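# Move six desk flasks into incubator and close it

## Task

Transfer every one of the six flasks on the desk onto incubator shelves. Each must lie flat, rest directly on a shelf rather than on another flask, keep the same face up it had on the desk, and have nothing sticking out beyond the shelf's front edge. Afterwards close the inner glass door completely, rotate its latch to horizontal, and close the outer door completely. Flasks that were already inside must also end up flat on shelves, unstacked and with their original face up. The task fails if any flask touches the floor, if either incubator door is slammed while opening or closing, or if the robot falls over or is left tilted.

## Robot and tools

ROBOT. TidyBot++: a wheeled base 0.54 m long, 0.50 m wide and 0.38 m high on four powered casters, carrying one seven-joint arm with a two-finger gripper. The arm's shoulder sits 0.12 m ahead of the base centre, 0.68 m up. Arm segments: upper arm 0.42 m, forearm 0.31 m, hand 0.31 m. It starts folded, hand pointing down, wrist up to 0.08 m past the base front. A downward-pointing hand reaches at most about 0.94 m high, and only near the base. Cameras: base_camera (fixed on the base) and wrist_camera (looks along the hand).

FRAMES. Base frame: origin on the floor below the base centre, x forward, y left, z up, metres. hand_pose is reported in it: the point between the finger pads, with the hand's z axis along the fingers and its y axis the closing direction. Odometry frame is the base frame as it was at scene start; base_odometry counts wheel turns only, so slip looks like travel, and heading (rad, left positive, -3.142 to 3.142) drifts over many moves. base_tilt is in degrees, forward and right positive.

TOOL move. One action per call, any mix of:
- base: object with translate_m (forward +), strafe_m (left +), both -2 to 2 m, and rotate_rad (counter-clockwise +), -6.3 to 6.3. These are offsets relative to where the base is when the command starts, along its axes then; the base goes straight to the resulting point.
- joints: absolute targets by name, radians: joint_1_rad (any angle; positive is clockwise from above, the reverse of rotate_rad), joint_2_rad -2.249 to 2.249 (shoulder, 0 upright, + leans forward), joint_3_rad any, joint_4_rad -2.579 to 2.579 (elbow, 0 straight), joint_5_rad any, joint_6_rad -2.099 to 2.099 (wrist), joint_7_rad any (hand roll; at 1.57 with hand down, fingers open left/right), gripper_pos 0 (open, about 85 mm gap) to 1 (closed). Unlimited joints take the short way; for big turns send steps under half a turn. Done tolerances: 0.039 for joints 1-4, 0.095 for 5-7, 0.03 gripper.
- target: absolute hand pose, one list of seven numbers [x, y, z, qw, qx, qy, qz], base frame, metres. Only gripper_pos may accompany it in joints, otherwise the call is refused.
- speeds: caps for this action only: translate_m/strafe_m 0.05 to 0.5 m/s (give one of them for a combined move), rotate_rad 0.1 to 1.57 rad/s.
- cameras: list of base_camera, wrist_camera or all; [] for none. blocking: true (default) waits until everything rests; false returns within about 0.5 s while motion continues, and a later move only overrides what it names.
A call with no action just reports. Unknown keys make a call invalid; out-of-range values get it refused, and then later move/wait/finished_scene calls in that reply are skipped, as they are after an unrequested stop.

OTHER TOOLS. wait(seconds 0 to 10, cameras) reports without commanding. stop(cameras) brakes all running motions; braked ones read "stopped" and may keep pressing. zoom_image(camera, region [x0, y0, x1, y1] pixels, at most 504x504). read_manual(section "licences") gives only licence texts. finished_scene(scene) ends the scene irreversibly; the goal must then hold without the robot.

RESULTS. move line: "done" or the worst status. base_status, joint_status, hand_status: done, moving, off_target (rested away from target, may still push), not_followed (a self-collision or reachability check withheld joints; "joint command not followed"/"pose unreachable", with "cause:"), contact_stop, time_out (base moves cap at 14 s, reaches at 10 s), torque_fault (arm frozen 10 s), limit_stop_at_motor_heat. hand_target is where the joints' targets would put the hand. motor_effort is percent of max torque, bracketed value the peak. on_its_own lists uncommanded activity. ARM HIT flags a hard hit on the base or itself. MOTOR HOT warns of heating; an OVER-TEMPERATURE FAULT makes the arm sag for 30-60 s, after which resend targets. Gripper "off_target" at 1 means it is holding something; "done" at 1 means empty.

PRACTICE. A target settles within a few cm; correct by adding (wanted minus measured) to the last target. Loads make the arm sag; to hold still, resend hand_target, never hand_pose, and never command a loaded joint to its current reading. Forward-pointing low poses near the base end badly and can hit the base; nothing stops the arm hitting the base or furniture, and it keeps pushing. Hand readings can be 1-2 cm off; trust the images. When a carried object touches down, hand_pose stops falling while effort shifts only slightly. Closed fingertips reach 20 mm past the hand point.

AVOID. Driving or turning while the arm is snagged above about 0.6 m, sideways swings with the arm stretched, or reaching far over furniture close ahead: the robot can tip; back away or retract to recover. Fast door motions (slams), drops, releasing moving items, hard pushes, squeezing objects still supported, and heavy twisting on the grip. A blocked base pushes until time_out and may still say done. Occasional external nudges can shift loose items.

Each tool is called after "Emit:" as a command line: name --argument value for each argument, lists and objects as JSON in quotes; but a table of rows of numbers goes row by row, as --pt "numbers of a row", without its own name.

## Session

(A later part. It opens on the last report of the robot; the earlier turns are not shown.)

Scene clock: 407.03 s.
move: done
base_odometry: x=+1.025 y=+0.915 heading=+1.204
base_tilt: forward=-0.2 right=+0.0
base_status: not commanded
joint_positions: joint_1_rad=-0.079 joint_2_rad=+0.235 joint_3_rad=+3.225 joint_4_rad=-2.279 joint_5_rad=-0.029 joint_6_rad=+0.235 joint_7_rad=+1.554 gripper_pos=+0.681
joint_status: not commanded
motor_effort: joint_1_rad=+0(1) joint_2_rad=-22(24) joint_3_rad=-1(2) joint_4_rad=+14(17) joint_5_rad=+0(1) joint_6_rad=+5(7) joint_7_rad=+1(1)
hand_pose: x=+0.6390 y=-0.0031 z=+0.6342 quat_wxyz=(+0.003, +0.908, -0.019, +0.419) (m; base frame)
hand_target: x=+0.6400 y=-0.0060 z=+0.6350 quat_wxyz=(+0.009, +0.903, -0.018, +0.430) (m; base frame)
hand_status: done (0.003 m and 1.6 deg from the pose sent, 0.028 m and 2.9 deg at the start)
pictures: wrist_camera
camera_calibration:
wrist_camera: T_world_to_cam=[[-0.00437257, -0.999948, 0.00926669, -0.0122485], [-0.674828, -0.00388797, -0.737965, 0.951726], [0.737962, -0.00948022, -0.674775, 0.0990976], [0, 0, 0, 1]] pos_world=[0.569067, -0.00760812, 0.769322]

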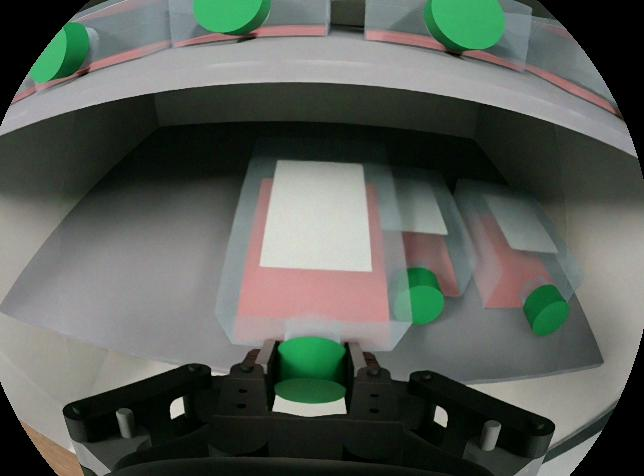

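Emit:
move --base '{"strafe_m": 0.012, "translate_m": 0.045}' --speeds '{"translate_m": 0.12}' --cameras '[]'

Emit:
move --target '[0.64, -0.006, 0.612, 0.0086, 0.9035, -0.018, 0.430]' --cameras '["wrist_camera"]'

Emit:
move --target '[0.64, -0.006, 0.597, 0.0086, 0.9035, -0.018, 0.430]' --cameras '["wrist_camera"]'

Scene clock: 408.43 s.
move: done
base_odometry: x=+1.031 y=+0.962 heading=+1.204
base_tilt: forward=-0.2 right=+0.0
base_status: done
joint_positions: joint_1_rad=-0.076 joint_2_rad=+0.229 joint_3_rad=+3.224 joint_4_rad=-2.281 joint_5_rad=-0.029 joint_6_rad=+0.255 joint_7_rad=+1.554 gripper_pos=+0.681
joint_status: not commanded
motor_effort: joint_1_rad=+1(1) joint_2_rad=-20(22) joint_3_rad=-1(2) joint_4_rad=+13(16) joint_5_rad=+0(1) joint_6_rad=+4(6) joint_7_rad=+0(2)
hand_pose: x=+0.6422 y=-0.0040 z=+0.6410 quat_wxyz=(+0.003, +0.903, -0.020, +0.429) (m; base frame)
hand_target: x=+0.6400 y=-0.0060 z=+0.6350 quat_wxyz=(+0.009, +0.903, -0.018, +0.430) (m; base frame)
hand_status: not commanded
pictures: none
No camera images: "cameras" was empty.

Scene clock: 409.23 s.
move: done
base_odometry: x=+1.031 y=+0.962 heading=+1.204
base_tilt: forward=-0.1 right=+0.0
base_status: not commanded
joint_positions: joint_1_rad=-0.067 joint_2_rad=+0.266 joint_3_rad=+3.211 joint_4_rad=-2.299 joint_5_rad=-0.029 joint_6_rad=+0.352 joint_7_rad=+1.554 gripper_pos=+0.681
joint_status: not commanded
motor_effort: joint_1_rad=+1(1) joint_2_rad=-18(21) joint_3_rad=-1(1) joint_4_rad=+12(15) joint_5_rad=+0(1) joint_6_rad=+3(5) joint_7_rad=+1(1)
hand_pose: x=+0.6512 y=-0.0024 z=+0.6381 quat_wxyz=(+0.003, +0.894, -0.018, +0.448) (m; base frame)
hand_target: x=+0.6400 y=-0.0060 z=+0.6120 quat_wxyz=(+0.009, +0.903, -0.018, +0.430) (m; base frame)
hand_status: done (0.029 m and 2.5 deg from the pose sent, 0.029 m and 0.7 deg at the start)
pictures: wrist_camera
camera_calibration:
wrist_camera: T_world_to_cam=[[-0.00262553, -0.999938, 0.0107968, -0.0137004], [-0.624592, -0.00679197, -0.780922, 0.957518], [0.780947, -0.00879391, -0.624536, 0.0325821], [0, 0, 0, 1]] pos_world=[0.572577, -0.0069096, 0.768243]

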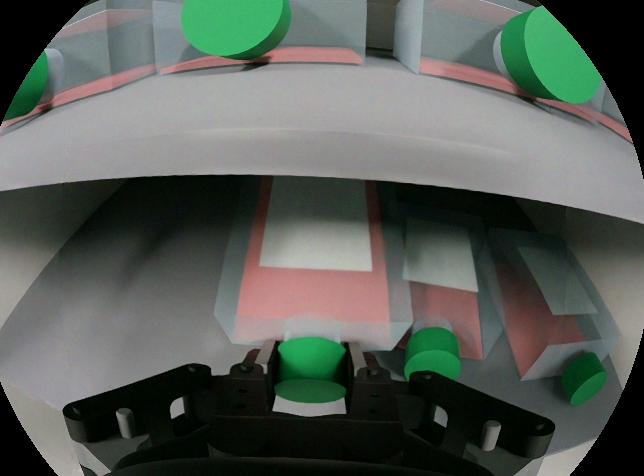

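Scene clock: 409.97 s.
move: off_target
base_odometry: x=+1.030 y=+0.962 heading=+1.204
base_tilt: forward=-0.2 right=+0.0
base_status: not commanded
joint_positions: joint_1_rad=-0.064 joint_2_rad=+0.296 joint_3_rad=+3.205 joint_4_rad=-2.310 joint_5_rad=-0.029 joint_6_rad=+0.427 joint_7_rad=+1.554 gripper_pos=+0.681
joint_status: not commanded
motor_effort: joint_1_rad=+1(1) joint_2_rad=-17(19) joint_3_rad=+0(1) joint_4_rad=+10(12) joint_5_rad=-1(1) joint_6_rad=+2(4) joint_7_rad=+1(1)
hand_pose: x=+0.6581 y=-0.0014 z=+0.6357 quat_wxyz=(+0.003, +0.886, -0.016, +0.463) (m; base frame)
hand_target: x=+0.6400 y=-0.0060 z=+0.5970 quat_wxyz=(+0.009, +0.903, -0.018, +0.430) (m; base frame)
hand_status: off_target (0.043 m and 4.3 deg from the pose sent, 0.043 m and 2.5 deg at the start)
pictures: wrist_camera
camera_calibration:
wrist_camera: T_world_to_cam=[[-0.000406166, -0.99992, 0.0126621, -0.0152421], [-0.59903, -0.00989561, -0.800665, 0.955675], [0.800726, -0.0079102, -0.598978, -0.0035262], [0, 0, 0, 1]] pos_world=[0.575295, -0.00581175, 0.763256]

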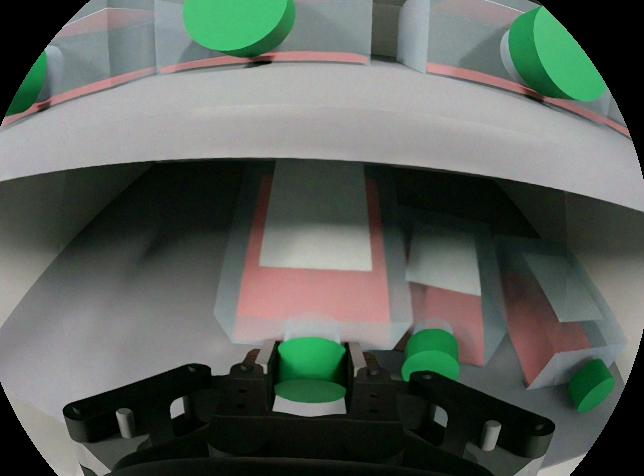

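Emit:
move --base '{"translate_m": -0.03}' --speeds '{"translate_m": 0.12}' --target '[0.64, -0.006, 0.625, 0.0086, 0.9035, -0.018, 0.430]' --cameras '[]'

Emit:
move --target '[0.64, -0.006, 0.605, 0.0086, 0.9035, -0.018, 0.430]' --cameras '["wrist_camera"]'

Scene clock: 411.90 s.
move: done
base_odometry: x=+1.020 y=+0.934 heading=+1.204
base_tilt: forward=-0.2 right=+0.0
base_status: done
joint_positions: joint_1_rad=-0.064 joint_2_rad=+0.272 joint_3_rad=+3.205 joint_4_rad=-2.310 joint_5_rad=-0.029 joint_6_rad=+0.344 joint_7_rad=+1.554 gripper_pos=+0.681
joint_status: not commanded
motor_effort: joint_1_rad=+0(1) joint_2_rad=-22(25) joint_3_rad=+0(1) joint_4_rad=+13(15) joint_5_rad=+0(1) joint_6_rad=+5(7) joint_7_rad=+1(2)
hand_pose: x=+0.6440 y=-0.0010 z=+0.6282 quat_wxyz=(+0.002, +0.899, -0.017, +0.437) (m; base frame)
hand_target: x=+0.6400 y=-0.0060 z=+0.6250 quat_wxyz=(+0.009, +0.903, -0.018, +0.430) (m; base frame)
hand_status: done (0.007 m and 1.2 deg from the pose sent, 0.022 m and 4.3 deg at the start)
pictures: none
No camera images: "cameras" was empty.

Scene clock: 412.67 s.
move: done
base_odometry: x=+1.020 y=+0.934 heading=+1.204
base_tilt: forward=-0.2 right=+0.0
base_status: not commanded
joint_positions: joint_1_rad=-0.063 joint_2_rad=+0.297 joint_3_rad=+3.203 joint_4_rad=-2.317 joint_5_rad=-0.029 joint_6_rad=+0.392 joint_7_rad=+1.554 gripper_pos=+0.681
joint_status: not commanded
motor_effort: joint_1_rad=+1(1) joint_2_rad=-20(23) joint_3_rad=+0(2) joint_4_rad=+11(13) joint_5_rad=+0(1) joint_6_rad=+4(5) joint_7_rad=+1(2)
hand_pose: x=+0.6488 y=-0.0008 z=+0.6241 quat_wxyz=(+0.002, +0.896, -0.016, +0.444) (m; base frame)
hand_target: x=+0.6400 y=-0.0060 z=+0.6050 quat_wxyz=(+0.009, +0.903, -0.018, +0.430) (m; base frame)
hand_status: done (0.022 m and 2.0 deg from the pose sent, 0.024 m and 1.2 deg at the start)
pictures: wrist_camera
camera_calibration:
wrist_camera: T_world_to_cam=[[0.00088128, -0.999933, 0.0115406, -0.0146333], [-0.631728, -0.00950287, -0.775132, 0.946071], [0.77519, -0.00660743, -0.631694, 0.0339952], [0, 0, 0, 1]] pos_world=[0.57132, -0.0054173, 0.754973]

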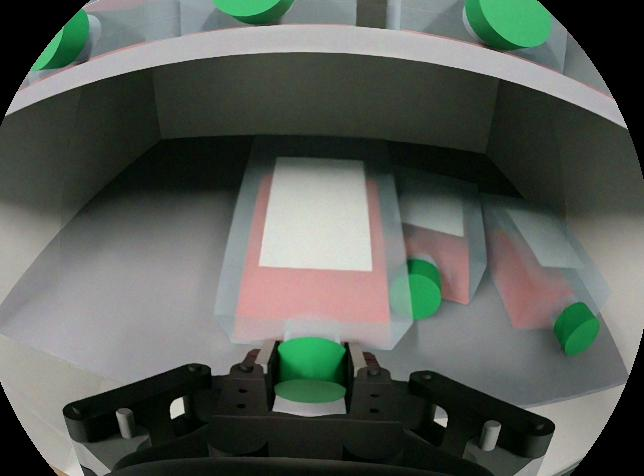

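Emit:
move --target '[0.64, -0.006, 0.64, 0.0086, 0.9035, -0.018, 0.430]' --cameras '[]'

Emit:
move --base '{"strafe_m": 0.018}' --cameras '["wrist_camera"]'

Emit:
move --target '[0.64, -0.006, 0.61, 0.0086, 0.9035, -0.018, 0.430]' --cameras '["wrist_camera"]'

Scene clock: 414.10 s.
move: done
base_odometry: x=+1.020 y=+0.934 heading=+1.204
base_tilt: forward=-0.2 right=+0.0
base_status: not commanded
joint_positions: joint_1_rad=-0.064 joint_2_rad=+0.246 joint_3_rad=+3.206 joint_4_rad=-2.312 joint_5_rad=-0.029 joint_6_rad=+0.294 joint_7_rad=+1.554 gripper_pos=+0.681
joint_status: not commanded
motor_effort: joint_1_rad=+0(1) joint_2_rad=-23(23) joint_3_rad=-1(2) joint_4_rad=+14(15) joint_5_rad=+0(1) joint_6_rad=+6(7) joint_7_rad=+1(2)
hand_pose: x=+0.6347 y=-0.0012 z=+0.6285 quat_wxyz=(+0.001, +0.905, -0.018, +0.425) (m; base frame)
hand_target: x=+0.6400 y=-0.0060 z=+0.6400 quat_wxyz=(+0.009, +0.903, -0.018, +0.430) (m; base frame)
hand_status: done (0.013 m and 1.1 deg from the pose sent, 0.019 m and 2.0 deg at the start)
pictures: none
No camera images: "cameras" was empty.

Scene clock: 414.87 s.
move: done
base_odometry: x=+1.003 y=+0.940 heading=+1.204
base_tilt: forward=-0.2 right=+0.0
base_status: done
joint_positions: joint_1_rad=-0.074 joint_2_rad=+0.246 joint_3_rad=+3.210 joint_4_rad=-2.312 joint_5_rad=-0.029 joint_6_rad=+0.294 joint_7_rad=+1.554 gripper_pos=+0.681
joint_status: not commanded
motor_effort: joint_1_rad=+0(2) joint_2_rad=-23(24) joint_3_rad=-1(3) joint_4_rad=+15(15) joint_5_rad=+0(1) joint_6_rad=+7(7) joint_7_rad=+1(1)
hand_pose: x=+0.6348 y=+0.0016 z=+0.6286 quat_wxyz=(+0.000, +0.905, -0.015, +0.425) (m; base frame)
hand_target: x=+0.6400 y=-0.0060 z=+0.6400 quat_wxyz=(+0.009, +0.903, -0.018, +0.430) (m; base frame)
hand_status: not commanded
pictures: wrist_camera
camera_calibration:
wrist_camera: T_world_to_cam=[[0.00492854, -0.999956, 0.00796569, -0.0125868], [-0.664171, -0.00922835, -0.747524, 0.943916], [0.747565, -0.00160637, -0.664187, 0.0856348], [0, 0, 0, 1]] pos_world=[0.562966, -0.00373793, 0.762578]

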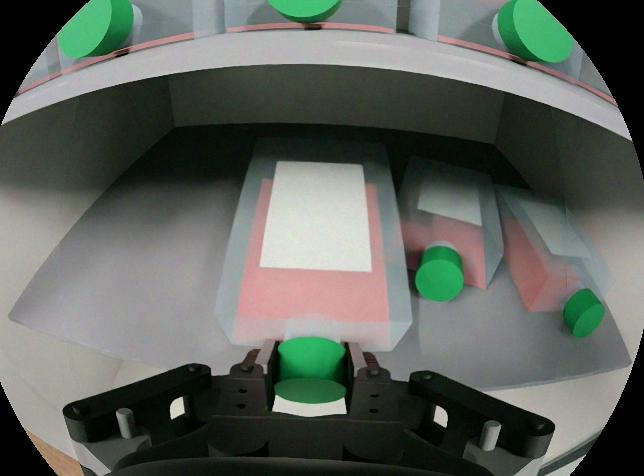

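Scene clock: 415.73 s.
move: done
base_odometry: x=+1.003 y=+0.940 heading=+1.204
base_tilt: forward=-0.2 right=+0.0
base_status: not commanded
joint_positions: joint_1_rad=-0.065 joint_2_rad=+0.301 joint_3_rad=+3.208 joint_4_rad=-2.320 joint_5_rad=-0.029 joint_6_rad=+0.352 joint_7_rad=+1.554 gripper_pos=+0.681
joint_status: not commanded
motor_effort: joint_1_rad=+0(1) joint_2_rad=-23(25) joint_3_rad=-1(2) joint_4_rad=+13(15) joint_5_rad=+0(1) joint_6_rad=+5(7) joint_7_rad=+1(2)
hand_pose: x=+0.6394 y=-0.0024 z=+0.6110 quat_wxyz=(+0.004, +0.906, -0.018, +0.423) (m; base frame)
hand_target: x=+0.6400 y=-0.0060 z=+0.6100 quat_wxyz=(+0.009, +0.903, -0.018, +0.430) (m; base frame)
hand_status: done (0.004 m and 1.0 deg from the pose sent, 0.021 m and 1.2 deg at the start)
pictures: wrist_camera
camera_calibration:
wrist_camera: T_world_to_cam=[[-0.00188456, -0.999923, 0.0122805, -0.0147873], [-0.667444, -0.00788704, -0.744618, 0.934125], [0.744657, -0.00959982, -0.667378, 0.0742629], [0, 0, 0, 1]] pos_world=[0.568148, -0.00670575, 0.745309]

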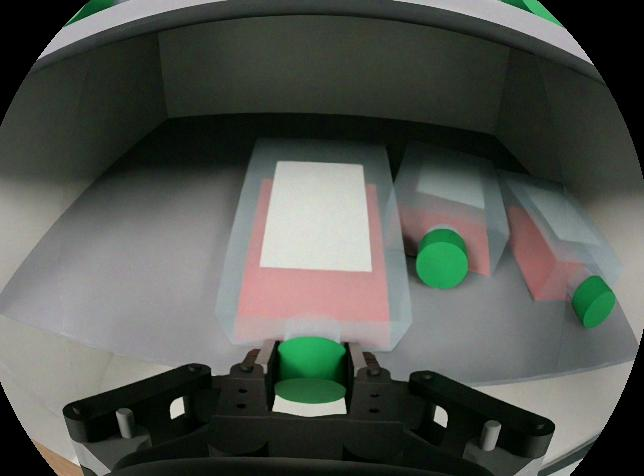

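Emit:
move --target '[0.64, -0.006, 0.597, 0.0086, 0.9035, -0.018, 0.430]' --cameras '[]'

Emit:
move --target '[0.64, -0.006, 0.585, 0.0086, 0.9035, -0.018, 0.430]' --cameras '["wrist_camera"]'

Scene clock: 416.60 s.
move: done
base_odometry: x=+1.003 y=+0.940 heading=+1.204
base_tilt: forward=-0.2 right=+0.0
base_status: not commanded
joint_positions: joint_1_rad=-0.061 joint_2_rad=+0.323 joint_3_rad=+3.205 joint_4_rad=-2.325 joint_5_rad=-0.029 joint_6_rad=+0.407 joint_7_rad=+1.554 gripper_pos=+0.681
joint_status: not commanded
motor_effort: joint_1_rad=+0(0) joint_2_rad=-21(22) joint_3_rad=-1(1) joint_4_rad=+12(13) joint_5_rad=+0(0) joint_6_rad=+5(6) joint_7_rad=+1(2)
hand_pose: x=+0.6463 y=-0.0032 z=+0.6106 quat_wxyz=(+0.005, +0.900, -0.018, +0.436) (m; base frame)
hand_target: x=+0.6400 y=-0.0060 z=+0.5970 quat_wxyz=(+0.009, +0.903, -0.018, +0.430) (m; base frame)
hand_status: done (0.015 m and 0.9 deg from the pose sent, 0.014 m and 1.0 deg at the start)
pictures: none
No camera images: "cameras" was empty.

Scene clock: 417.30 s.
move: off_target
base_odometry: x=+1.003 y=+0.940 heading=+1.204
base_tilt: forward=-0.2 right=+0.0
base_status: not commanded
joint_positions: joint_1_rad=-0.058 joint_2_rad=+0.346 joint_3_rad=+3.203 joint_4_rad=-2.331 joint_5_rad=-0.029 joint_6_rad=+0.464 joint_7_rad=+1.554 gripper_pos=+0.681
joint_status: not commanded
motor_effort: joint_1_rad=+0(0) joint_2_rad=-19(21) joint_3_rad=-1(1) joint_4_rad=+10(12) joint_5_rad=+0(0) joint_6_rad=+3(5) joint_7_rad=+1(2)
hand_pose: x=+0.6525 y=-0.0038 z=+0.6103 quat_wxyz=(+0.005, +0.894, -0.017, +0.448) (m; base frame)
hand_target: x=+0.6400 y=-0.0060 z=+0.5850 quat_wxyz=(+0.009, +0.903, -0.018, +0.430) (m; base frame)
hand_status: off_target (0.028 m and 2.4 deg from the pose sent, 0.027 m and 0.9 deg at the start)
pictures: wrist_camera
camera_calibration:
wrist_camera: T_world_to_cam=[[-0.00386352, -0.999865, 0.0159931, -0.0171148], [-0.625012, -0.01007, -0.78055, 0.936575], [0.780606, -0.0130115, -0.624888, 0.0146436], [0, 0, 0, 1]] pos_world=[0.573873, -0.0074906, 0.740468]

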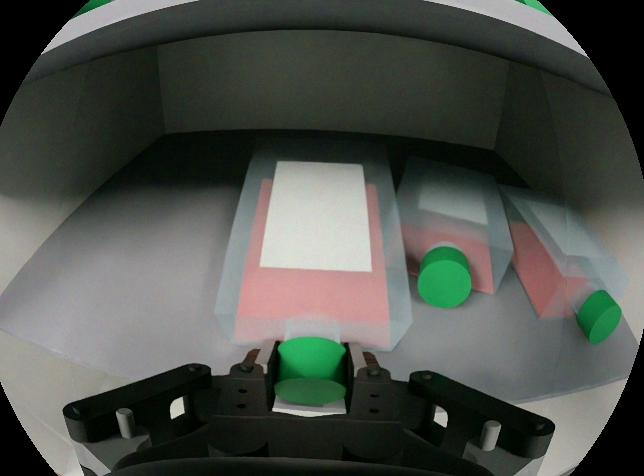

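Emit:
move --target '[0.655, -0.006, 0.602, 0.0086, 0.9085, -0.018, 0.418]' --cameras '["wrist_camera"]'

Scene clock: 418.37 s.
move: done
base_odometry: x=+1.003 y=+0.940 heading=+1.204
base_tilt: forward=-0.2 right=+0.0
base_status: not commanded
joint_positions: joint_1_rad=-0.058 joint_2_rad=+0.337 joint_3_rad=+3.203 joint_4_rad=-2.292 joint_5_rad=-0.029 joint_6_rad=+0.386 joint_7_rad=+1.554 gripper_pos=+0.681
joint_status: not commanded
motor_effort: joint_1_rad=+0(0) joint_2_rad=-21(22) joint_3_rad=-1(2) joint_4_rad=+12(12) joint_5_rad=+1(1) joint_6_rad=+4(5) joint_7_rad=+0(2)
hand_pose: x=+0.6563 y=-0.0032 z=+0.6108 quat_wxyz=(+0.004, +0.901, -0.018, +0.434) (m; base frame)
hand_target: x=+0.6550 y=-0.0060 z=+0.6020 quat_wxyz=(+0.009, +0.908, -0.018, +0.418) (m; base frame)
hand_status: done (0.009 m and 2.1 deg from the pose sent, 0.009 m and 3.9 deg at the start)
pictures: wrist_camera
camera_calibration:
wrist_camera: T_world_to_cam=[[-0.00308488, -0.999902, 0.0136456, -0.0155469], [-0.648937, -0.00838044, -0.760796, 0.943006], [0.760836, -0.0112021, -0.648847, 0.0396075], [0, 0, 0, 1]] pos_world=[0.581768, -0.0071989, 0.743347]

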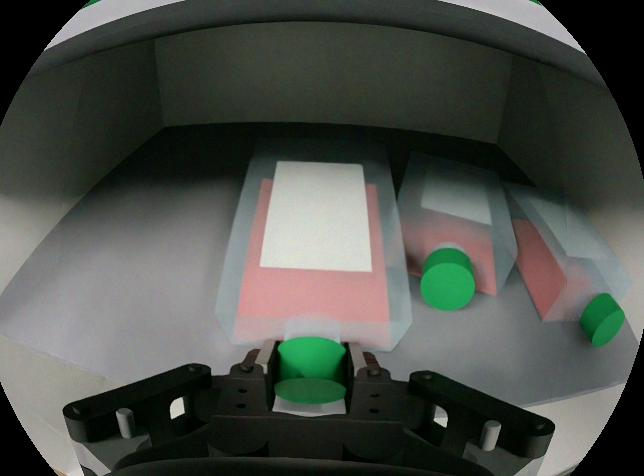

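Emit:
move --joints '{"gripper_pos": 0.67}' --cameras '["wrist_camera"]'

Emit:
move --joints '{"gripper_pos": 0.6}' --cameras '["wrist_camera"]'

Scene clock: 419.27 s.
move: done
base_odometry: x=+1.003 y=+0.940 heading=+1.204
base_tilt: forward=-0.2 right=+0.0
base_status: not commanded
joint_positions: joint_1_rad=-0.058 joint_2_rad=+0.337 joint_3_rad=+3.203 joint_4_rad=-2.292 joint_5_rad=-0.029 joint_6_rad=+0.386 joint_7_rad=+1.554 gripper_pos=+0.668
joint_status: all done
motor_effort: joint_1_rad=+0(1) joint_2_rad=-23(24) joint_3_rad=-1(1) joint_4_rad=+11(12) joint_5_rad=+0(0) joint_6_rad=+4(5) joint_7_rad=+1(1)
hand_pose: x=+0.6563 y=-0.0032 z=+0.6107 quat_wxyz=(+0.004, +0.901, -0.018, +0.434) (m; base frame)
hand_target: x=+0.6550 y=-0.0060 z=+0.6020 quat_wxyz=(+0.009, +0.908, -0.018, +0.418) (m; base frame)
hand_status: not commanded
pictures: wrist_camera
camera_calibration:
wrist_camera: T_world_to_cam=[[-0.00308422, -0.999902, 0.0136448, -0.0155467], [-0.649044, -0.00837867, -0.760705, 0.943001], [0.760745, -0.0112022, -0.648954, 0.0397403], [0, 0, 0, 1]] pos_world=[0.581769, -0.0071989, 0.743347]

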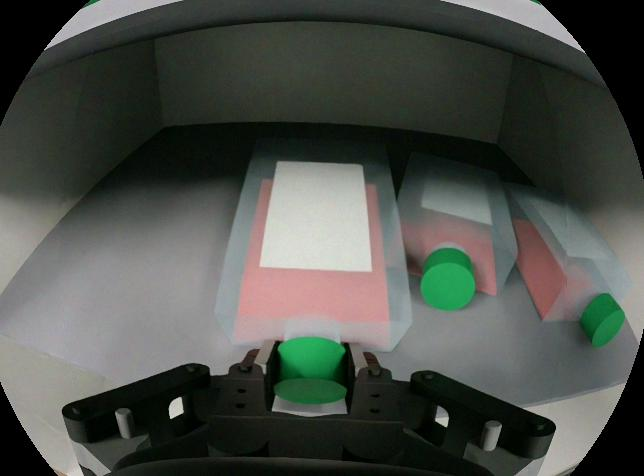

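Scene clock: 419.73 s.
move: done
base_odometry: x=+1.003 y=+0.940 heading=+1.204
base_tilt: forward=-0.2 right=+0.0
base_status: not commanded
joint_positions: joint_1_rad=-0.058 joint_2_rad=+0.337 joint_3_rad=+3.203 joint_4_rad=-2.292 joint_5_rad=-0.029 joint_6_rad=+0.384 joint_7_rad=+1.554 gripper_pos=+0.600
joint_status: all done
motor_effort: joint_1_rad=+1(1) joint_2_rad=-23(25) joint_3_rad=+0(1) joint_4_rad=+12(13) joint_5_rad=+0(1) joint_6_rad=+5(5) joint_7_rad=+1(1)
hand_pose: x=+0.6560 y=-0.0032 z=+0.6103 quat_wxyz=(+0.004, +0.901, -0.018, +0.434) (m; base frame)
hand_target: x=+0.6550 y=-0.0060 z=+0.6020 quat_wxyz=(+0.009, +0.908, -0.018, +0.418) (m; base frame)
hand_status: not commanded
pictures: wrist_camera
camera_calibration:
wrist_camera: T_world_to_cam=[[-0.00312922, -0.999903, 0.0135727, -0.0154632], [-0.650124, -0.0082787, -0.759783, 0.942657], [0.759822, -0.0112014, -0.650035, 0.0409607], [0, 0, 0, 1]] pos_world=[0.581673, -0.00719895, 0.743051]

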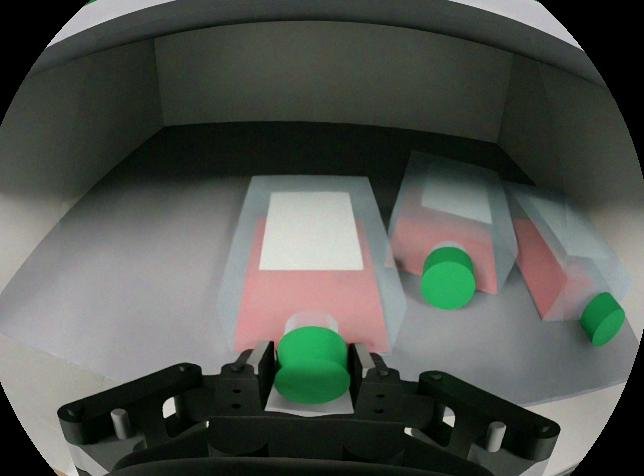

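Emit:
move --base '{"translate_m": -0.25}' --speeds '{"translate_m": 0.25}' --cameras '["wrist_camera"]'

Emit:
move --target '[0.68, -0.005, 0.61, 0, 0.766, 0, 0.643]' --cameras '["wrist_camera"]'

Emit:
move --joints '{"gripper_pos": 1}' --cameras '["wrist_camera"]'

Scene clock: 422.13 s.
move: done
base_odometry: x=+0.913 y=+0.706 heading=+1.204
base_tilt: forward=-0.1 right=+0.0
base_status: done
joint_positions: joint_1_rad=-0.058 joint_2_rad=+0.342 joint_3_rad=+3.203 joint_4_rad=-2.291 joint_5_rad=-0.029 joint_6_rad=+0.378 joint_7_rad=+1.554 gripper_pos=+0.600
joint_status: not commanded
motor_effort: joint_1_rad=+0(1) joint_2_rad=-25(26) joint_3_rad=-1(1) joint_4_rad=+13(14) joint_5_rad=+0(1) joint_6_rad=+6(6) joint_7_rad=+1(2)
hand_pose: x=+0.6551 y=-0.0032 z=+0.6071 quat_wxyz=(+0.004, +0.903, -0.018, +0.430) (m; base frame)
hand_target: x=+0.6550 y=-0.0060 z=+0.6020 quat_wxyz=(+0.009, +0.908, -0.018, +0.418) (m; base frame)
hand_status: not commanded
pictures: wrist_camera
camera_calibration:
wrist_camera: T_world_to_cam=[[-0.00301917, -0.999901, 0.0137421, -0.0156163], [-0.656833, -0.00837911, -0.75399, 0.940528], [0.75403, -0.0113027, -0.656742, 0.0473753], [0, 0, 0, 1]] pos_world=[0.582, -0.00719849, 0.740476]

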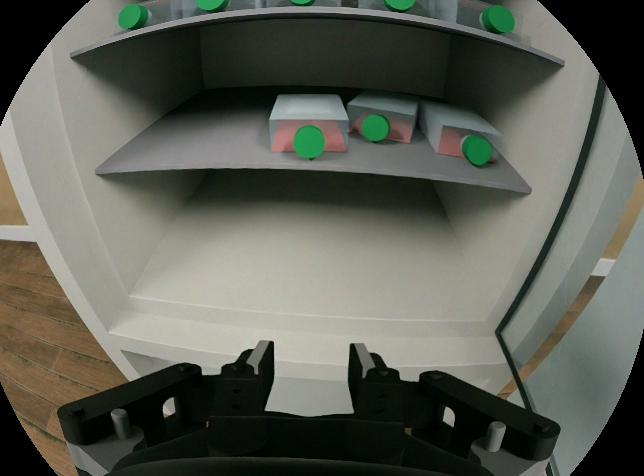

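Scene clock: 424.30 s.
move: done
base_odometry: x=+0.913 y=+0.706 heading=+1.204
base_tilt: forward=-0.2 right=+0.0
base_status: not commanded
joint_positions: joint_1_rad=+0.007 joint_2_rad=+0.793 joint_3_rad=+3.166 joint_4_rad=-2.466 joint_5_rad=-0.029 joint_6_rad=+1.492 joint_7_rad=+1.554 gripper_pos=+0.600
joint_status: not commanded
motor_effort: joint_1_rad=+0(0) joint_2_rad=-30(31) joint_3_rad=-1(2) joint_4_rad=+4(13) joint_5_rad=+0(1) joint_6_rad=+6(8) joint_7_rad=+1(2)
hand_pose: x=+0.6871 y=-0.0225 z=+0.6044 quat_wxyz=(+0.019, +0.772, -0.020, +0.635) (m; base frame)
hand_target: x=+0.6800 y=-0.0050 z=+0.6100 quat_wxyz=(+0.000, +0.766, +0.000, +0.643) (m; base frame)
hand_status: done (0.020 m and 3.4 deg from the pose sent, 0.025 m and 29.2 deg at the start)
pictures: wrist_camera
camera_calibration:
wrist_camera: T_world_to_cam=[[-0.0369232, -0.998611, 0.037587, -0.0259011], [-0.228022, -0.0282013, -0.973247, 0.796742], [0.972956, -0.0445061, -0.226664, -0.389888], [0, 0, 0, 1]] pos_world=[0.560062, -0.0207483, 0.688027]

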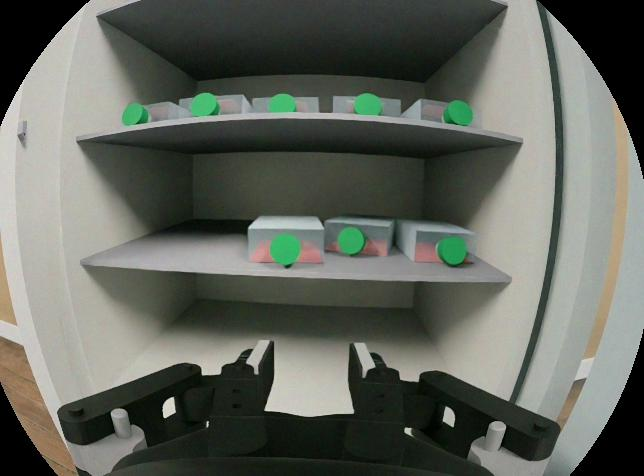

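Scene clock: 425.07 s.
move: done
base_odometry: x=+0.913 y=+0.706 heading=+1.204
base_tilt: forward=-0.2 right=+0.0
base_status: not commanded
joint_positions: joint_1_rad=+0.007 joint_2_rad=+0.793 joint_3_rad=+3.166 joint_4_rad=-2.466 joint_5_rad=-0.029 joint_6_rad=+1.494 joint_7_rad=+1.554 gripper_pos=+0.999
joint_status: all done
motor_effort: joint_1_rad=+0(0) joint_2_rad=-29(30) joint_3_rad=-1(2) joint_4_rad=+4(4) joint_5_rad=+0(1) joint_6_rad=+7(8) joint_7_rad=+2(2)
hand_pose: x=+0.6872 y=-0.0225 z=+0.6051 quat_wxyz=(+0.019, +0.772, -0.020, +0.635) (m; base frame)
hand_target: x=+0.6800 y=-0.0050 z=+0.6100 quat_wxyz=(+0.000, +0.766, +0.000, +0.643) (m; base frame)
hand_status: not commanded
pictures: wrist_camera
camera_calibration:
wrist_camera: T_world_to_cam=[[-0.0368788, -0.998613, 0.0375878, -0.0259454], [-0.226015, -0.0283038, -0.973713, 0.796294], [0.973426, -0.0444047, -0.224657, -0.391342], [0, 0, 0, 1]] pos_world=[0.55996, -0.0207487, 0.688419]

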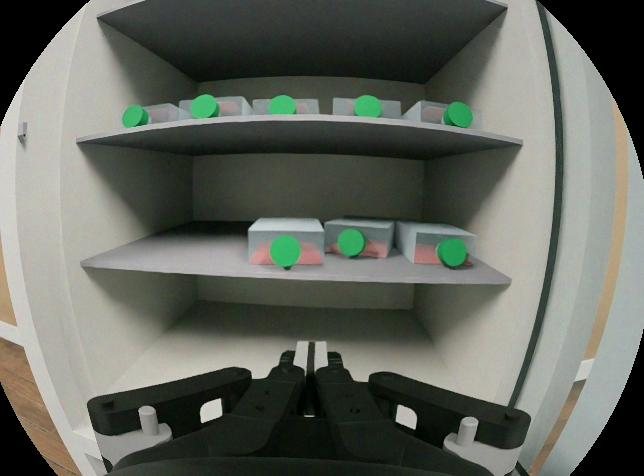

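Emit:
move --target '[0.68, 0.012, 0.608, 0, 0.766, 0, 0.643]' --cameras '[]'

Emit:
move --base '{"translate_m": 0.17}' --speeds '{"translate_m": 0.15}' --cameras '["wrist_camera"]'

Scene clock: 426.40 s.
move: done
base_odometry: x=+0.913 y=+0.706 heading=+1.204
base_tilt: forward=-0.2 right=+0.0
base_status: not commanded
joint_positions: joint_1_rad=-0.063 joint_2_rad=+0.796 joint_3_rad=+3.167 joint_4_rad=-2.466 joint_5_rad=-0.029 joint_6_rad=+1.500 joint_7_rad=+1.554 gripper_pos=+0.999
joint_status: not commanded
motor_effort: joint_1_rad=+0(2) joint_2_rad=-30(30) joint_3_rad=-1(2) joint_4_rad=+4(4) joint_5_rad=+0(1) joint_6_rad=+7(8) joint_7_rad=+1(1)
hand_pose: x=+0.6875 y=+0.0165 z=+0.6051 quat_wxyz=(-0.002, +0.771, +0.006, +0.637) (m; base frame)
hand_target: x=+0.6800 y=+0.0120 z=+0.6080 quat_wxyz=(+0.000, +0.766, +0.000, +0.643) (m; base frame)
hand_status: done (0.009 m and 1.2 deg from the pose sent, 0.035 m and 3.4 deg at the start)
pictures: none
No camera images: "cameras" was empty.

Scene clock: 428.20 s.
move: done
base_odometry: x=+0.974 y=+0.865 heading=+1.204
base_tilt: forward=-0.2 right=+0.0
base_status: done
joint_positions: joint_1_rad=-0.063 joint_2_rad=+0.800 joint_3_rad=+3.167 joint_4_rad=-2.472 joint_5_rad=-0.029 joint_6_rad=+1.502 joint_7_rad=+1.554 gripper_pos=+0.999
joint_status: not commanded
motor_effort: joint_1_rad=+0(1) joint_2_rad=-30(31) joint_3_rad=-1(2) joint_4_rad=+3(5) joint_5_rad=+0(1) joint_6_rad=+7(8) joint_7_rad=+1(2)
hand_pose: x=+0.6849 y=+0.0164 z=+0.6018 quat_wxyz=(-0.002, +0.774, +0.007, +0.634) (m; base frame)
hand_target: x=+0.6800 y=+0.0120 z=+0.6080 quat_wxyz=(+0.000, +0.766, +0.000, +0.643) (m; base frame)
hand_status: not commanded
pictures: wrist_camera
camera_calibration:
wrist_camera: T_world_to_cam=[[0.0321155, -0.998727, 0.0388964, -0.0350326], [-0.2292, -0.0452386, -0.972327, 0.795259], [0.972849, 0.0223117, -0.230361, -0.385341], [0, 0, 0, 1]] pos_world=[0.558277, 0.00958598, 0.685847]

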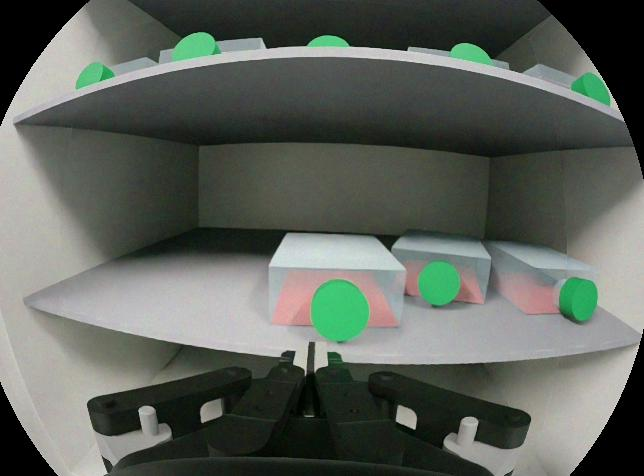

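Emit:
move --target '[0.68, 0.0, 0.614, 0, 0.766, 0, 0.643]' --cameras '[]'

Emit:
move --base '{"translate_m": 0.035}' --speeds '{"translate_m": 0.08}' --cameras '["wrist_camera"]'

Scene clock: 429.27 s.
move: done
base_odometry: x=+0.974 y=+0.865 heading=+1.204
base_tilt: forward=-0.2 right=+0.0
base_status: not commanded
joint_positions: joint_1_rad=-0.012 joint_2_rad=+0.798 joint_3_rad=+3.166 joint_4_rad=-2.472 joint_5_rad=-0.028 joint_6_rad=+1.502 joint_7_rad=+1.554 gripper_pos=+0.999
joint_status: not commanded
motor_effort: joint_1_rad=+0(1) joint_2_rad=-30(30) joint_3_rad=-1(2) joint_4_rad=+3(4) joint_5_rad=+0(1) joint_6_rad=+7(8) joint_7_rad=+1(2)
hand_pose: x=+0.6851 y=-0.0115 z=+0.6027 quat_wxyz=(+0.013, +0.773, -0.013, +0.634) (m; base frame)
hand_target: x=+0.6800 y=+0.0000 z=+0.6140 quat_wxyz=(+0.000, +0.766, +0.000, +0.643) (m; base frame)
hand_status: done (0.017 m and 2.5 deg from the pose sent, 0.021 m and 1.6 deg at the start)
pictures: none
No camera images: "cameras" was empty.

Scene clock: 430.20 s.
move: done
base_odometry: x=+0.987 y=+0.898 heading=+1.204
base_tilt: forward=-0.1 right=+0.0
base_status: done
joint_positions: joint_1_rad=-0.011 joint_2_rad=+0.781 joint_3_rad=+3.165 joint_4_rad=-2.520 joint_5_rad=-0.028 joint_6_rad=+1.511 joint_7_rad=+1.554 gripper_pos=+0.999
joint_status: not commanded
motor_effort: joint_1_rad=+0(1) joint_2_rad=-27(30) joint_3_rad=-1(2) joint_4_rad=+8(15) joint_5_rad=+0(2) joint_6_rad=+6(8) joint_7_rad=+0(2)
hand_pose: x=+0.6690 y=-0.0117 z=+0.6022 quat_wxyz=(+0.013, +0.780, -0.013, +0.625) (m; base frame)
hand_target: x=+0.6800 y=+0.0000 z=+0.6140 quat_wxyz=(+0.000, +0.766, +0.000, +0.643) (m; base frame)
hand_status: not commanded
pictures: wrist_camera
camera_calibration:
wrist_camera: T_world_to_cam=[[-0.0167317, -0.999141, 0.037923, -0.0294391], [-0.251591, -0.0325009, -0.967288, 0.802846], [0.967689, -0.0257255, -0.250831, -0.353925], [0, 0, 0, 1]] pos_world=[0.543986, -0.0124255, 0.688924]

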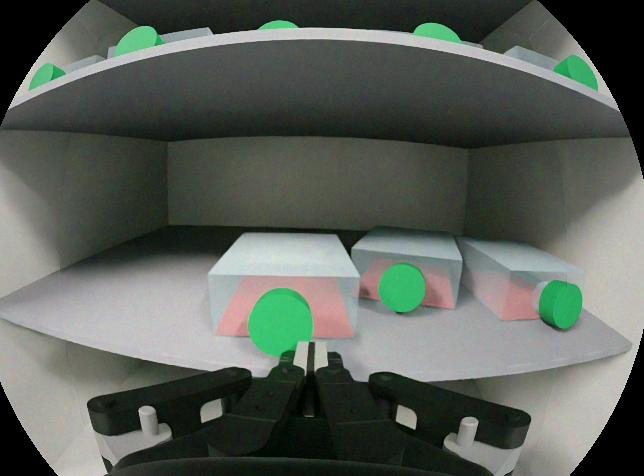

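Emit:
move --base '{"translate_m": -0.03}' --speeds '{"translate_m": 0.12}' --cameras '[]'

Emit:
move --target '[0.68, 0.006, 0.614, 0, 0.766, 0, 0.643]' --cameras '["wrist_camera"]'

Scene clock: 431.37 s.
move: done
base_odometry: x=+0.976 y=+0.870 heading=+1.204
base_tilt: forward=-0.1 right=+0.0
base_status: done
joint_positions: joint_1_rad=-0.011 joint_2_rad=+0.785 joint_3_rad=+3.165 joint_4_rad=-2.503 joint_5_rad=-0.028 joint_6_rad=+1.511 joint_7_rad=+1.554 gripper_pos=+0.999
joint_status: not commanded
motor_effort: joint_1_rad=+0(1) joint_2_rad=-29(31) joint_3_rad=-1(3) joint_4_rad=+3(7) joint_5_rad=+0(1) joint_6_rad=+7(8) joint_7_rad=+1(2)
hand_pose: x=+0.6754 y=-0.0117 z=+0.6046 quat_wxyz=(+0.013, +0.776, -0.013, +0.631) (m; base frame)
hand_target: x=+0.6800 y=+0.0000 z=+0.6140 quat_wxyz=(+0.000, +0.766, +0.000, +0.643) (m; base frame)
hand_status: not commanded
pictures: none
No camera images: "cameras" was empty.

Scene clock: 432.00 s.
move: done
base_odometry: x=+0.976 y=+0.870 heading=+1.204
base_tilt: forward=-0.1 right=+0.0
base_status: not commanded
joint_positions: joint_1_rad=-0.028 joint_2_rad=+0.785 joint_3_rad=+3.165 joint_4_rad=-2.503 joint_5_rad=-0.028 joint_6_rad=+1.511 joint_7_rad=+1.554 gripper_pos=+0.999
joint_status: not commanded
motor_effort: joint_1_rad=+0(1) joint_2_rad=-28(30) joint_3_rad=-1(2) joint_4_rad=+3(3) joint_5_rad=+0(1) joint_6_rad=+8(8) joint_7_rad=+1(2)
hand_pose: x=+0.6755 y=-0.0027 z=+0.6046 quat_wxyz=(+0.008, +0.776, -0.007, +0.631) (m; base frame)
hand_target: x=+0.6800 y=+0.0060 z=+0.6140 quat_wxyz=(+0.000, +0.766, +0.000, +0.643) (m; base frame)
hand_status: done (0.014 m and 2.2 deg from the pose sent, 0.021 m and 2.8 deg at the start)
pictures: wrist_camera
camera_calibration:
wrist_camera: T_world_to_cam=[[-0.000780701, -0.999283, 0.0378502, -0.0310572], [-0.237438, -0.0365826, -0.970714, 0.799611], [0.971402, -0.00974492, -0.237239, -0.370087], [0, 0, 0, 1]] pos_world=[0.549337, -0.00538955, 0.68957]

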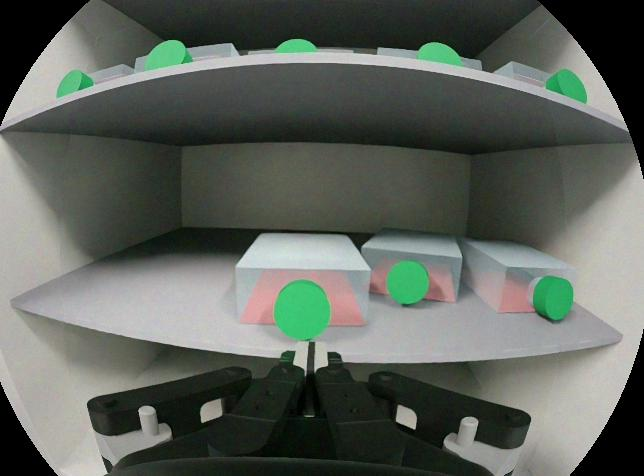

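Emit:
move --base '{"strafe_m": 0.005}' --target '[0.68, 0.006, 0.620, 0, 0.766, 0, 0.643]' --cameras '[]'

Emit:
move --base '{"translate_m": 0.06}' --speeds '{"translate_m": 0.08}' --cameras '["wrist_camera"]'

Scene clock: 432.80 s.
move: done
base_odometry: x=+0.971 y=+0.871 heading=+1.204
base_tilt: forward=-0.1 right=+0.0
base_status: done
joint_positions: joint_1_rad=-0.030 joint_2_rad=+0.774 joint_3_rad=+3.165 joint_4_rad=-2.503 joint_5_rad=-0.028 joint_6_rad=+1.511 joint_7_rad=+1.554 gripper_pos=+0.999
joint_status: not commanded
motor_effort: joint_1_rad=+0(3) joint_2_rad=-29(30) joint_3_rad=-1(3) joint_4_rad=+3(3) joint_5_rad=+0(1) joint_6_rad=+8(8) joint_7_rad=+1(1)
hand_pose: x=+0.6763 y=-0.0014 z=+0.6108 quat_wxyz=(+0.007, +0.772, -0.006, +0.635) (m; base frame)
hand_target: x=+0.6800 y=+0.0060 z=+0.6200 quat_wxyz=(+0.000, +0.766, +0.000, +0.643) (m; base frame)
hand_status: done (0.012 m and 1.6 deg from the pose sent, 0.018 m and 2.2 deg at the start)
pictures: none
No camera images: "cameras" was empty.

Scene clock: 434.10 s.
move: done
base_odometry: x=+0.993 y=+0.928 heading=+1.204
base_tilt: forward=-0.2 right=+0.0
base_status: done
joint_positions: joint_1_rad=-0.030 joint_2_rad=+0.774 joint_3_rad=+3.165 joint_4_rad=-2.503 joint_5_rad=-0.028 joint_6_rad=+1.511 joint_7_rad=+1.554 gripper_pos=+0.999
joint_status: not commanded
motor_effort: joint_1_rad=+0(1) joint_2_rad=-29(30) joint_3_rad=-1(2) joint_4_rad=+3(5) joint_5_rad=+0(1) joint_6_rad=+7(8) joint_7_rad=+1(1)
hand_pose: x=+0.6764 y=-0.0014 z=+0.6110 quat_wxyz=(+0.007, +0.772, -0.006, +0.635) (m; base frame)
hand_target: x=+0.6800 y=+0.0060 z=+0.6200 quat_wxyz=(+0.000, +0.766, +0.000, +0.643) (m; base frame)
hand_status: not commanded
pictures: wrist_camera
camera_calibration:
wrist_camera: T_world_to_cam=[[0.00106602, -0.999295, 0.0375264, -0.0311441], [-0.226084, -0.0367956, -0.973413, 0.800065], [0.974107, -0.00744644, -0.225964, -0.378105], [0, 0, 0, 1]] pos_world=[0.54923, -0.00449889, 0.694524]

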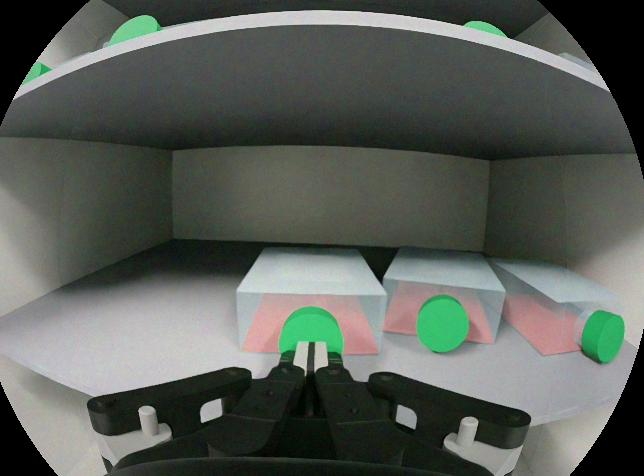

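Emit:
move --base '{"translate_m": 0.022}' --speeds '{"translate_m": 0.08}' --cameras '["wrist_camera"]'

Emit:
move --base '{"translate_m": -0.55}' --speeds '{"translate_m": 0.3}' --cameras '["wrist_camera"]'

Scene clock: 435.13 s.
move: done
base_odometry: x=+1.000 y=+0.948 heading=+1.204
base_tilt: forward=-0.2 right=+0.0
base_status: done
joint_positions: joint_1_rad=-0.030 joint_2_rad=+0.773 joint_3_rad=+3.165 joint_4_rad=-2.503 joint_5_rad=-0.028 joint_6_rad=+1.511 joint_7_rad=+1.554 gripper_pos=+0.999
joint_status: not commanded
motor_effort: joint_1_rad=+0(1) joint_2_rad=-29(30) joint_3_rad=-1(2) joint_4_rad=+3(5) joint_5_rad=+0(1) joint_6_rad=+7(8) joint_7_rad=+1(1)
hand_pose: x=+0.6764 y=-0.0014 z=+0.6112 quat_wxyz=(+0.007, +0.772, -0.006, +0.635) (m; base frame)
hand_target: x=+0.6800 y=+0.0060 z=+0.6200 quat_wxyz=(+0.000, +0.766, +0.000, +0.643) (m; base frame)
hand_status: not commanded
pictures: wrist_camera
camera_calibration:
wrist_camera: T_world_to_cam=[[0.00105794, -0.999295, 0.0375248, -0.0311461], [-0.225873, -0.0367939, -0.973462, 0.800176], [0.974156, -0.00744596, -0.225752, -0.378233], [0, 0, 0, 1]] pos_world=[0.549229, -0.0044989, 0.694723]

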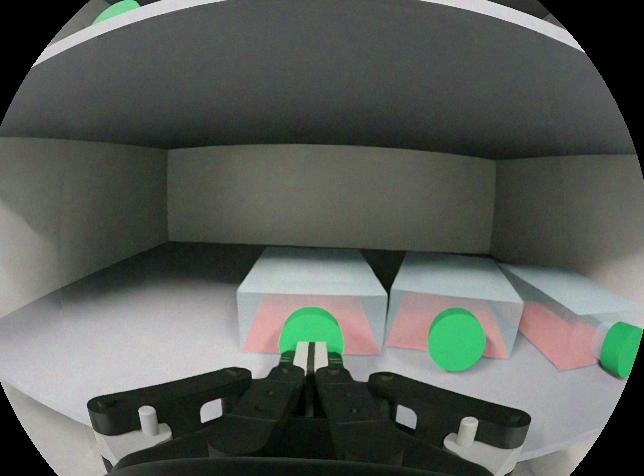

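Scene clock: 437.93 s.
move: done
base_odometry: x=+0.803 y=+0.435 heading=+1.204
base_tilt: forward=-0.1 right=+0.0
base_status: done
joint_positions: joint_1_rad=-0.030 joint_2_rad=+0.773 joint_3_rad=+3.165 joint_4_rad=-2.503 joint_5_rad=-0.028 joint_6_rad=+1.511 joint_7_rad=+1.554 gripper_pos=+0.999
joint_status: not commanded
motor_effort: joint_1_rad=+0(4) joint_2_rad=-29(30) joint_3_rad=-1(4) joint_4_rad=+3(5) joint_5_rad=+0(2) joint_6_rad=+7(8) joint_7_rad=+1(3)
hand_pose: x=+0.6764 y=-0.0013 z=+0.6116 quat_wxyz=(+0.007, +0.772, -0.006, +0.636) (m; base frame)
hand_target: x=+0.6800 y=+0.0060 z=+0.6200 quat_wxyz=(+0.000, +0.766, +0.000, +0.643) (m; base frame)
hand_status: not commanded
pictures: wrist_camera
camera_calibration:
wrist_camera: T_world_to_cam=[[0.00112453, -0.999296, 0.0375031, -0.0310792], [-0.225067, -0.0367939, -0.973648, 0.800156], [0.974343, -0.00734581, -0.224949, -0.378825], [0, 0, 0, 1]] pos_world=[0.549228, -0.00439931, 0.695019]

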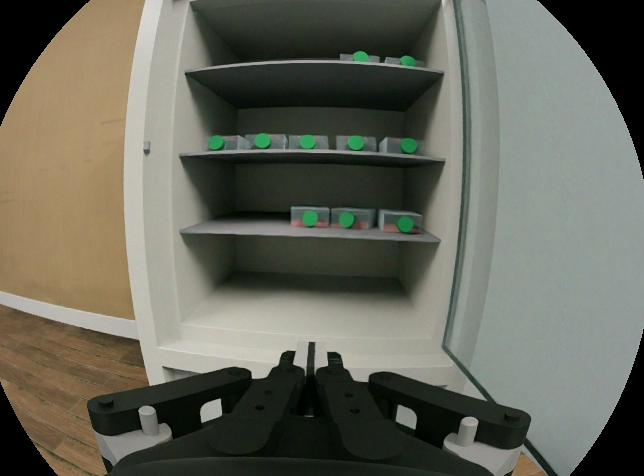

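Emit:
move --base '{"rotate_rad": 1.218}' --target '[0.55, 0, 1.05, 0, 0.911, 0, 0.412]' --cameras '[]'

Emit:
move --base '{"translate_m": 0.827, "strafe_m": 1.74}' --joints '{"gripper_pos": 0}' --cameras '["wrist_camera"]'

Scene clock: 442.70 s.
move: done
base_odometry: x=+0.803 y=+0.435 heading=+2.422
base_tilt: forward=-0.2 right=+0.0
base_status: done
joint_positions: joint_1_rad=-0.027 joint_2_rad=-0.177 joint_3_rad=+3.155 joint_4_rad=-1.245 joint_5_rad=-0.028 joint_6_rad=-1.209 joint_7_rad=+1.554 gripper_pos=+0.999
joint_status: not commanded
motor_effort: joint_1_rad=+0(4) joint_2_rad=-12(33) joint_3_rad=-1(5) joint_4_rad=+19(22) joint_5_rad=+0(2) joint_6_rad=+5(8) joint_7_rad=+1(2)
hand_pose: x=+0.5573 y=+0.0146 z=+1.0453 quat_wxyz=(-0.021, +0.908, -0.001, +0.418) (m; base frame)
hand_target: x=+0.5500 y=+0.0000 z=+1.0500 quat_wxyz=(+0.000, +0.911, +0.000, +0.412) (m; base frame)
hand_status: done (0.017 m and 2.6 deg from the pose sent, 0.456 m and 30.3 deg at the start)
pictures: none
No camera images: "cameras" was empty.

Scene clock: 447.63 s.
move: done
base_odometry: x=-0.966 y=-0.329 heading=+2.422
base_tilt: forward=-0.2 right=+0.0
base_status: done
joint_positions: joint_1_rad=-0.024 joint_2_rad=-0.176 joint_3_rad=+3.155 joint_4_rad=-1.245 joint_5_rad=-0.028 joint_6_rad=-1.212 joint_7_rad=+1.554 gripper_pos=+0.000
joint_status: all done
motor_effort: joint_1_rad=+0(1) joint_2_rad=-12(15) joint_3_rad=-1(3) joint_4_rad=+19(20) joint_5_rad=+0(1) joint_6_rad=+5(7) joint_7_rad=+2(2)
hand_pose: x=+0.5568 y=+0.0132 z=+1.0444 quat_wxyz=(-0.021, +0.909, -0.003, +0.417) (m; base frame)
hand_target: x=+0.5500 y=+0.0000 z=+1.0500 quat_wxyz=(+0.000, +0.911, +0.000, +0.412) (m; base frame)
hand_status: not commanded
pictures: wrist_camera
camera_calibration:
wrist_camera: T_world_to_cam=[[0.0459894, -0.998749, -0.0196556, 0.00202249], [-0.676569, -0.0166657, -0.73619, 1.19825], [0.734942, 0.0471553, -0.676489, 0.439351], [0, 0, 0, 1]] pos_world=[0.487709, 0.00127186, 1.1794]

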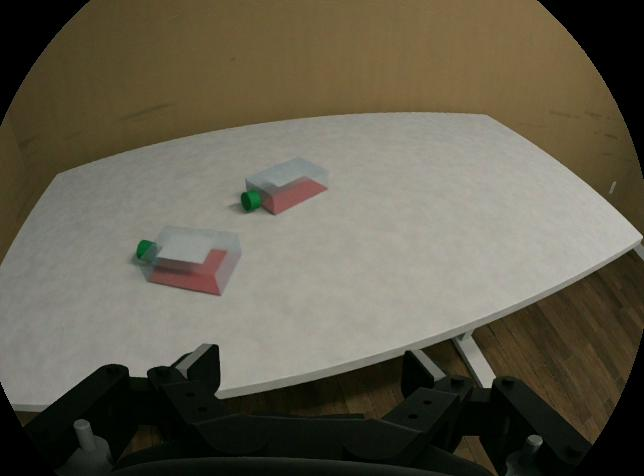

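Emit:
move --base '{"translate_m": 0.28, "strafe_m": 0.06}' --speeds '{"translate_m": 0.25}' --cameras '[]'

Emit:
move --target '[0.655, 0.10, 1.0, 0.1786, 0.8214, -0.3830, 0.3830]' --cameras '["wrist_camera"]'

Scene clock: 450.53 s.
move: done
base_odometry: x=-1.216 y=-0.190 heading=+2.423
base_tilt: forward=-0.2 right=+0.0
base_status: done
joint_positions: joint_1_rad=-0.024 joint_2_rad=-0.172 joint_3_rad=+3.155 joint_4_rad=-1.245 joint_5_rad=-0.028 joint_6_rad=-1.214 joint_7_rad=+1.554 gripper_pos=+0.000
joint_status: not commanded
motor_effort: joint_1_rad=+0(1) joint_2_rad=-13(16) joint_3_rad=-1(1) joint_4_rad=+19(20) joint_5_rad=+0(1) joint_6_rad=+6(6) joint_7_rad=+1(2)
hand_pose: x=+0.5580 y=+0.0132 z=+1.0419 quat_wxyz=(-0.021, +0.910, -0.003, +0.414) (m; base frame)
hand_target: x=+0.5500 y=+0.0000 z=+1.0500 quat_wxyz=(+0.000, +0.911, +0.000, +0.412) (m; base frame)
hand_status: not commanded
pictures: none
No camera images: "cameras" was empty.

Scene clock: 452.97 s.
move: done
base_odometry: x=-1.216 y=-0.190 heading=+2.423
base_tilt: forward=-0.1 right=+0.0
base_status: not commanded
joint_positions: joint_1_rad=-0.797 joint_2_rad=+0.492 joint_3_rad=+3.579 joint_4_rad=-0.643 joint_5_rad=+0.557 joint_6_rad=-1.710 joint_7_rad=+0.580 gripper_pos=+0.000
joint_status: not commanded
motor_effort: joint_1_rad=+0(2) joint_2_rad=-32(35) joint_3_rad=+3(4) joint_4_rad=+17(20) joint_5_rad=+6(6) joint_6_rad=+2(6) joint_7_rad=+1(2)
hand_pose: x=+0.6645 y=+0.1220 z=+0.9762 quat_wxyz=(+0.164, +0.859, -0.328, +0.358) (m; base frame)
hand_target: x=+0.6550 y=+0.1000 z=+1.0000 quat_wxyz=(+0.179, +0.821, -0.383, +0.383) (m; base frame)
hand_status: done (0.034 m and 8.3 deg from the pose sent, 0.137 m and 50.8 deg at the start)
pictures: wrist_camera
camera_calibration:
wrist_camera: T_world_to_cam=[[-0.654488, -0.753272, 0.0650047, 0.457209], [-0.570243, 0.435344, -0.696634, 1.05834], [0.496456, -0.493007, -0.714476, 0.570441], [0, 0, 0, 1]] pos_world=[0.619549, 0.164893, 1.11512]

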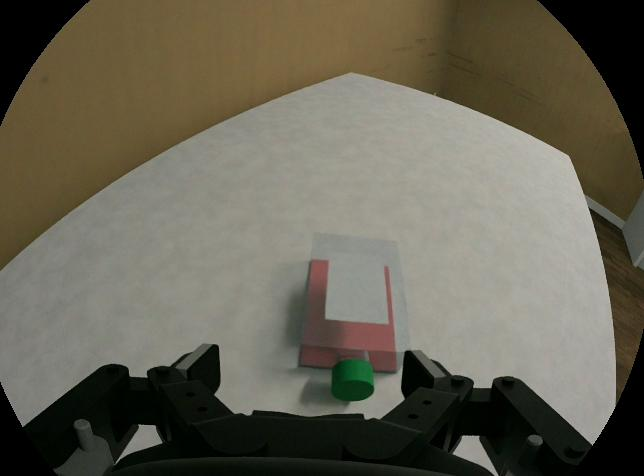

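Emit:
move --target '[0.645, 0.058, 0.955, 0.1786, 0.8214, -0.3830, 0.3830]' --cameras '[]'

Emit:
move --target '[0.645, 0.054, 0.915, 0.1786, 0.8214, -0.3830, 0.3830]' --cameras '["wrist_camera"]'

Scene clock: 454.90 s.
move: done
base_odometry: x=-1.216 y=-0.190 heading=+2.423
base_tilt: forward=-0.2 right=+0.0
base_status: not commanded
joint_positions: joint_1_rad=-0.742 joint_2_rad=+0.354 joint_3_rad=+3.427 joint_4_rad=-0.976 joint_5_rad=+0.681 joint_6_rad=-1.631 joint_7_rad=+0.397 gripper_pos=+0.000
joint_status: not commanded
motor_effort: joint_1_rad=+0(1) joint_2_rad=-29(33) joint_3_rad=+1(4) joint_4_rad=+17(18) joint_5_rad=+6(7) joint_6_rad=+0(2) joint_7_rad=+0(2)
hand_pose: x=+0.6333 y=+0.0725 z=+0.9354 quat_wxyz=(+0.187, +0.849, -0.360, +0.339) (m; base frame)
hand_target: x=+0.6450 y=+0.0580 z=+0.9550 quat_wxyz=(+0.179, +0.821, -0.383, +0.383) (m; base frame)
hand_status: done (0.027 m and 6.5 deg from the pose sent, 0.070 m and 8.3 deg at the start)
pictures: none
No camera images: "cameras" was empty.

Scene clock: 456.00 s.
move: done
base_odometry: x=-1.216 y=-0.190 heading=+2.423
base_tilt: forward=-0.2 right=+0.0
base_status: not commanded
joint_positions: joint_1_rad=-0.718 joint_2_rad=+0.331 joint_3_rad=+3.377 joint_4_rad=-1.142 joint_5_rad=+0.710 joint_6_rad=-1.543 joint_7_rad=+0.287 gripper_pos=+0.000
joint_status: not commanded
motor_effort: joint_1_rad=+0(0) joint_2_rad=-28(30) joint_3_rad=+1(2) joint_4_rad=+18(18) joint_5_rad=+6(7) joint_6_rad=+0(1) joint_7_rad=+1(2)
hand_pose: x=+0.6317 y=+0.0657 z=+0.8943 quat_wxyz=(+0.192, +0.847, -0.364, +0.337) (m; base frame)
hand_target: x=+0.6450 y=+0.0540 z=+0.9150 quat_wxyz=(+0.179, +0.821, -0.383, +0.383) (m; base frame)
hand_status: done (0.027 m and 6.5 deg from the pose sent, 0.030 m and 6.5 deg at the start)
pictures: wrist_camera
camera_calibration:
wrist_camera: T_world_to_cam=[[-0.721736, -0.685447, 0.0962289, 0.408813], [-0.548419, 0.481472, -0.683682, 0.978707], [0.422296, -0.546211, -0.723408, 0.558756], [0, 0, 0, 1]] pos_world=[0.595836, 0.114198, 1.03399]

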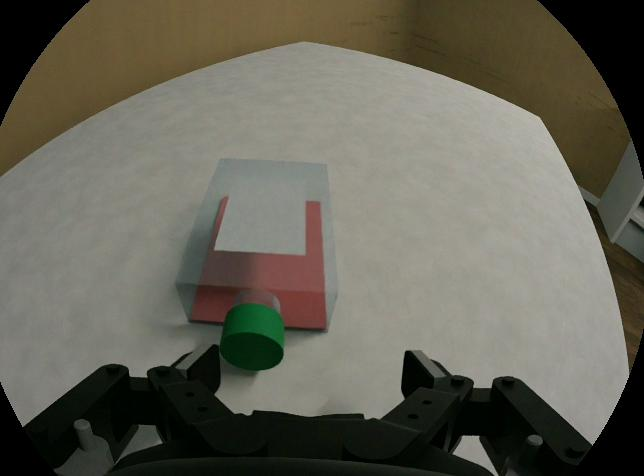

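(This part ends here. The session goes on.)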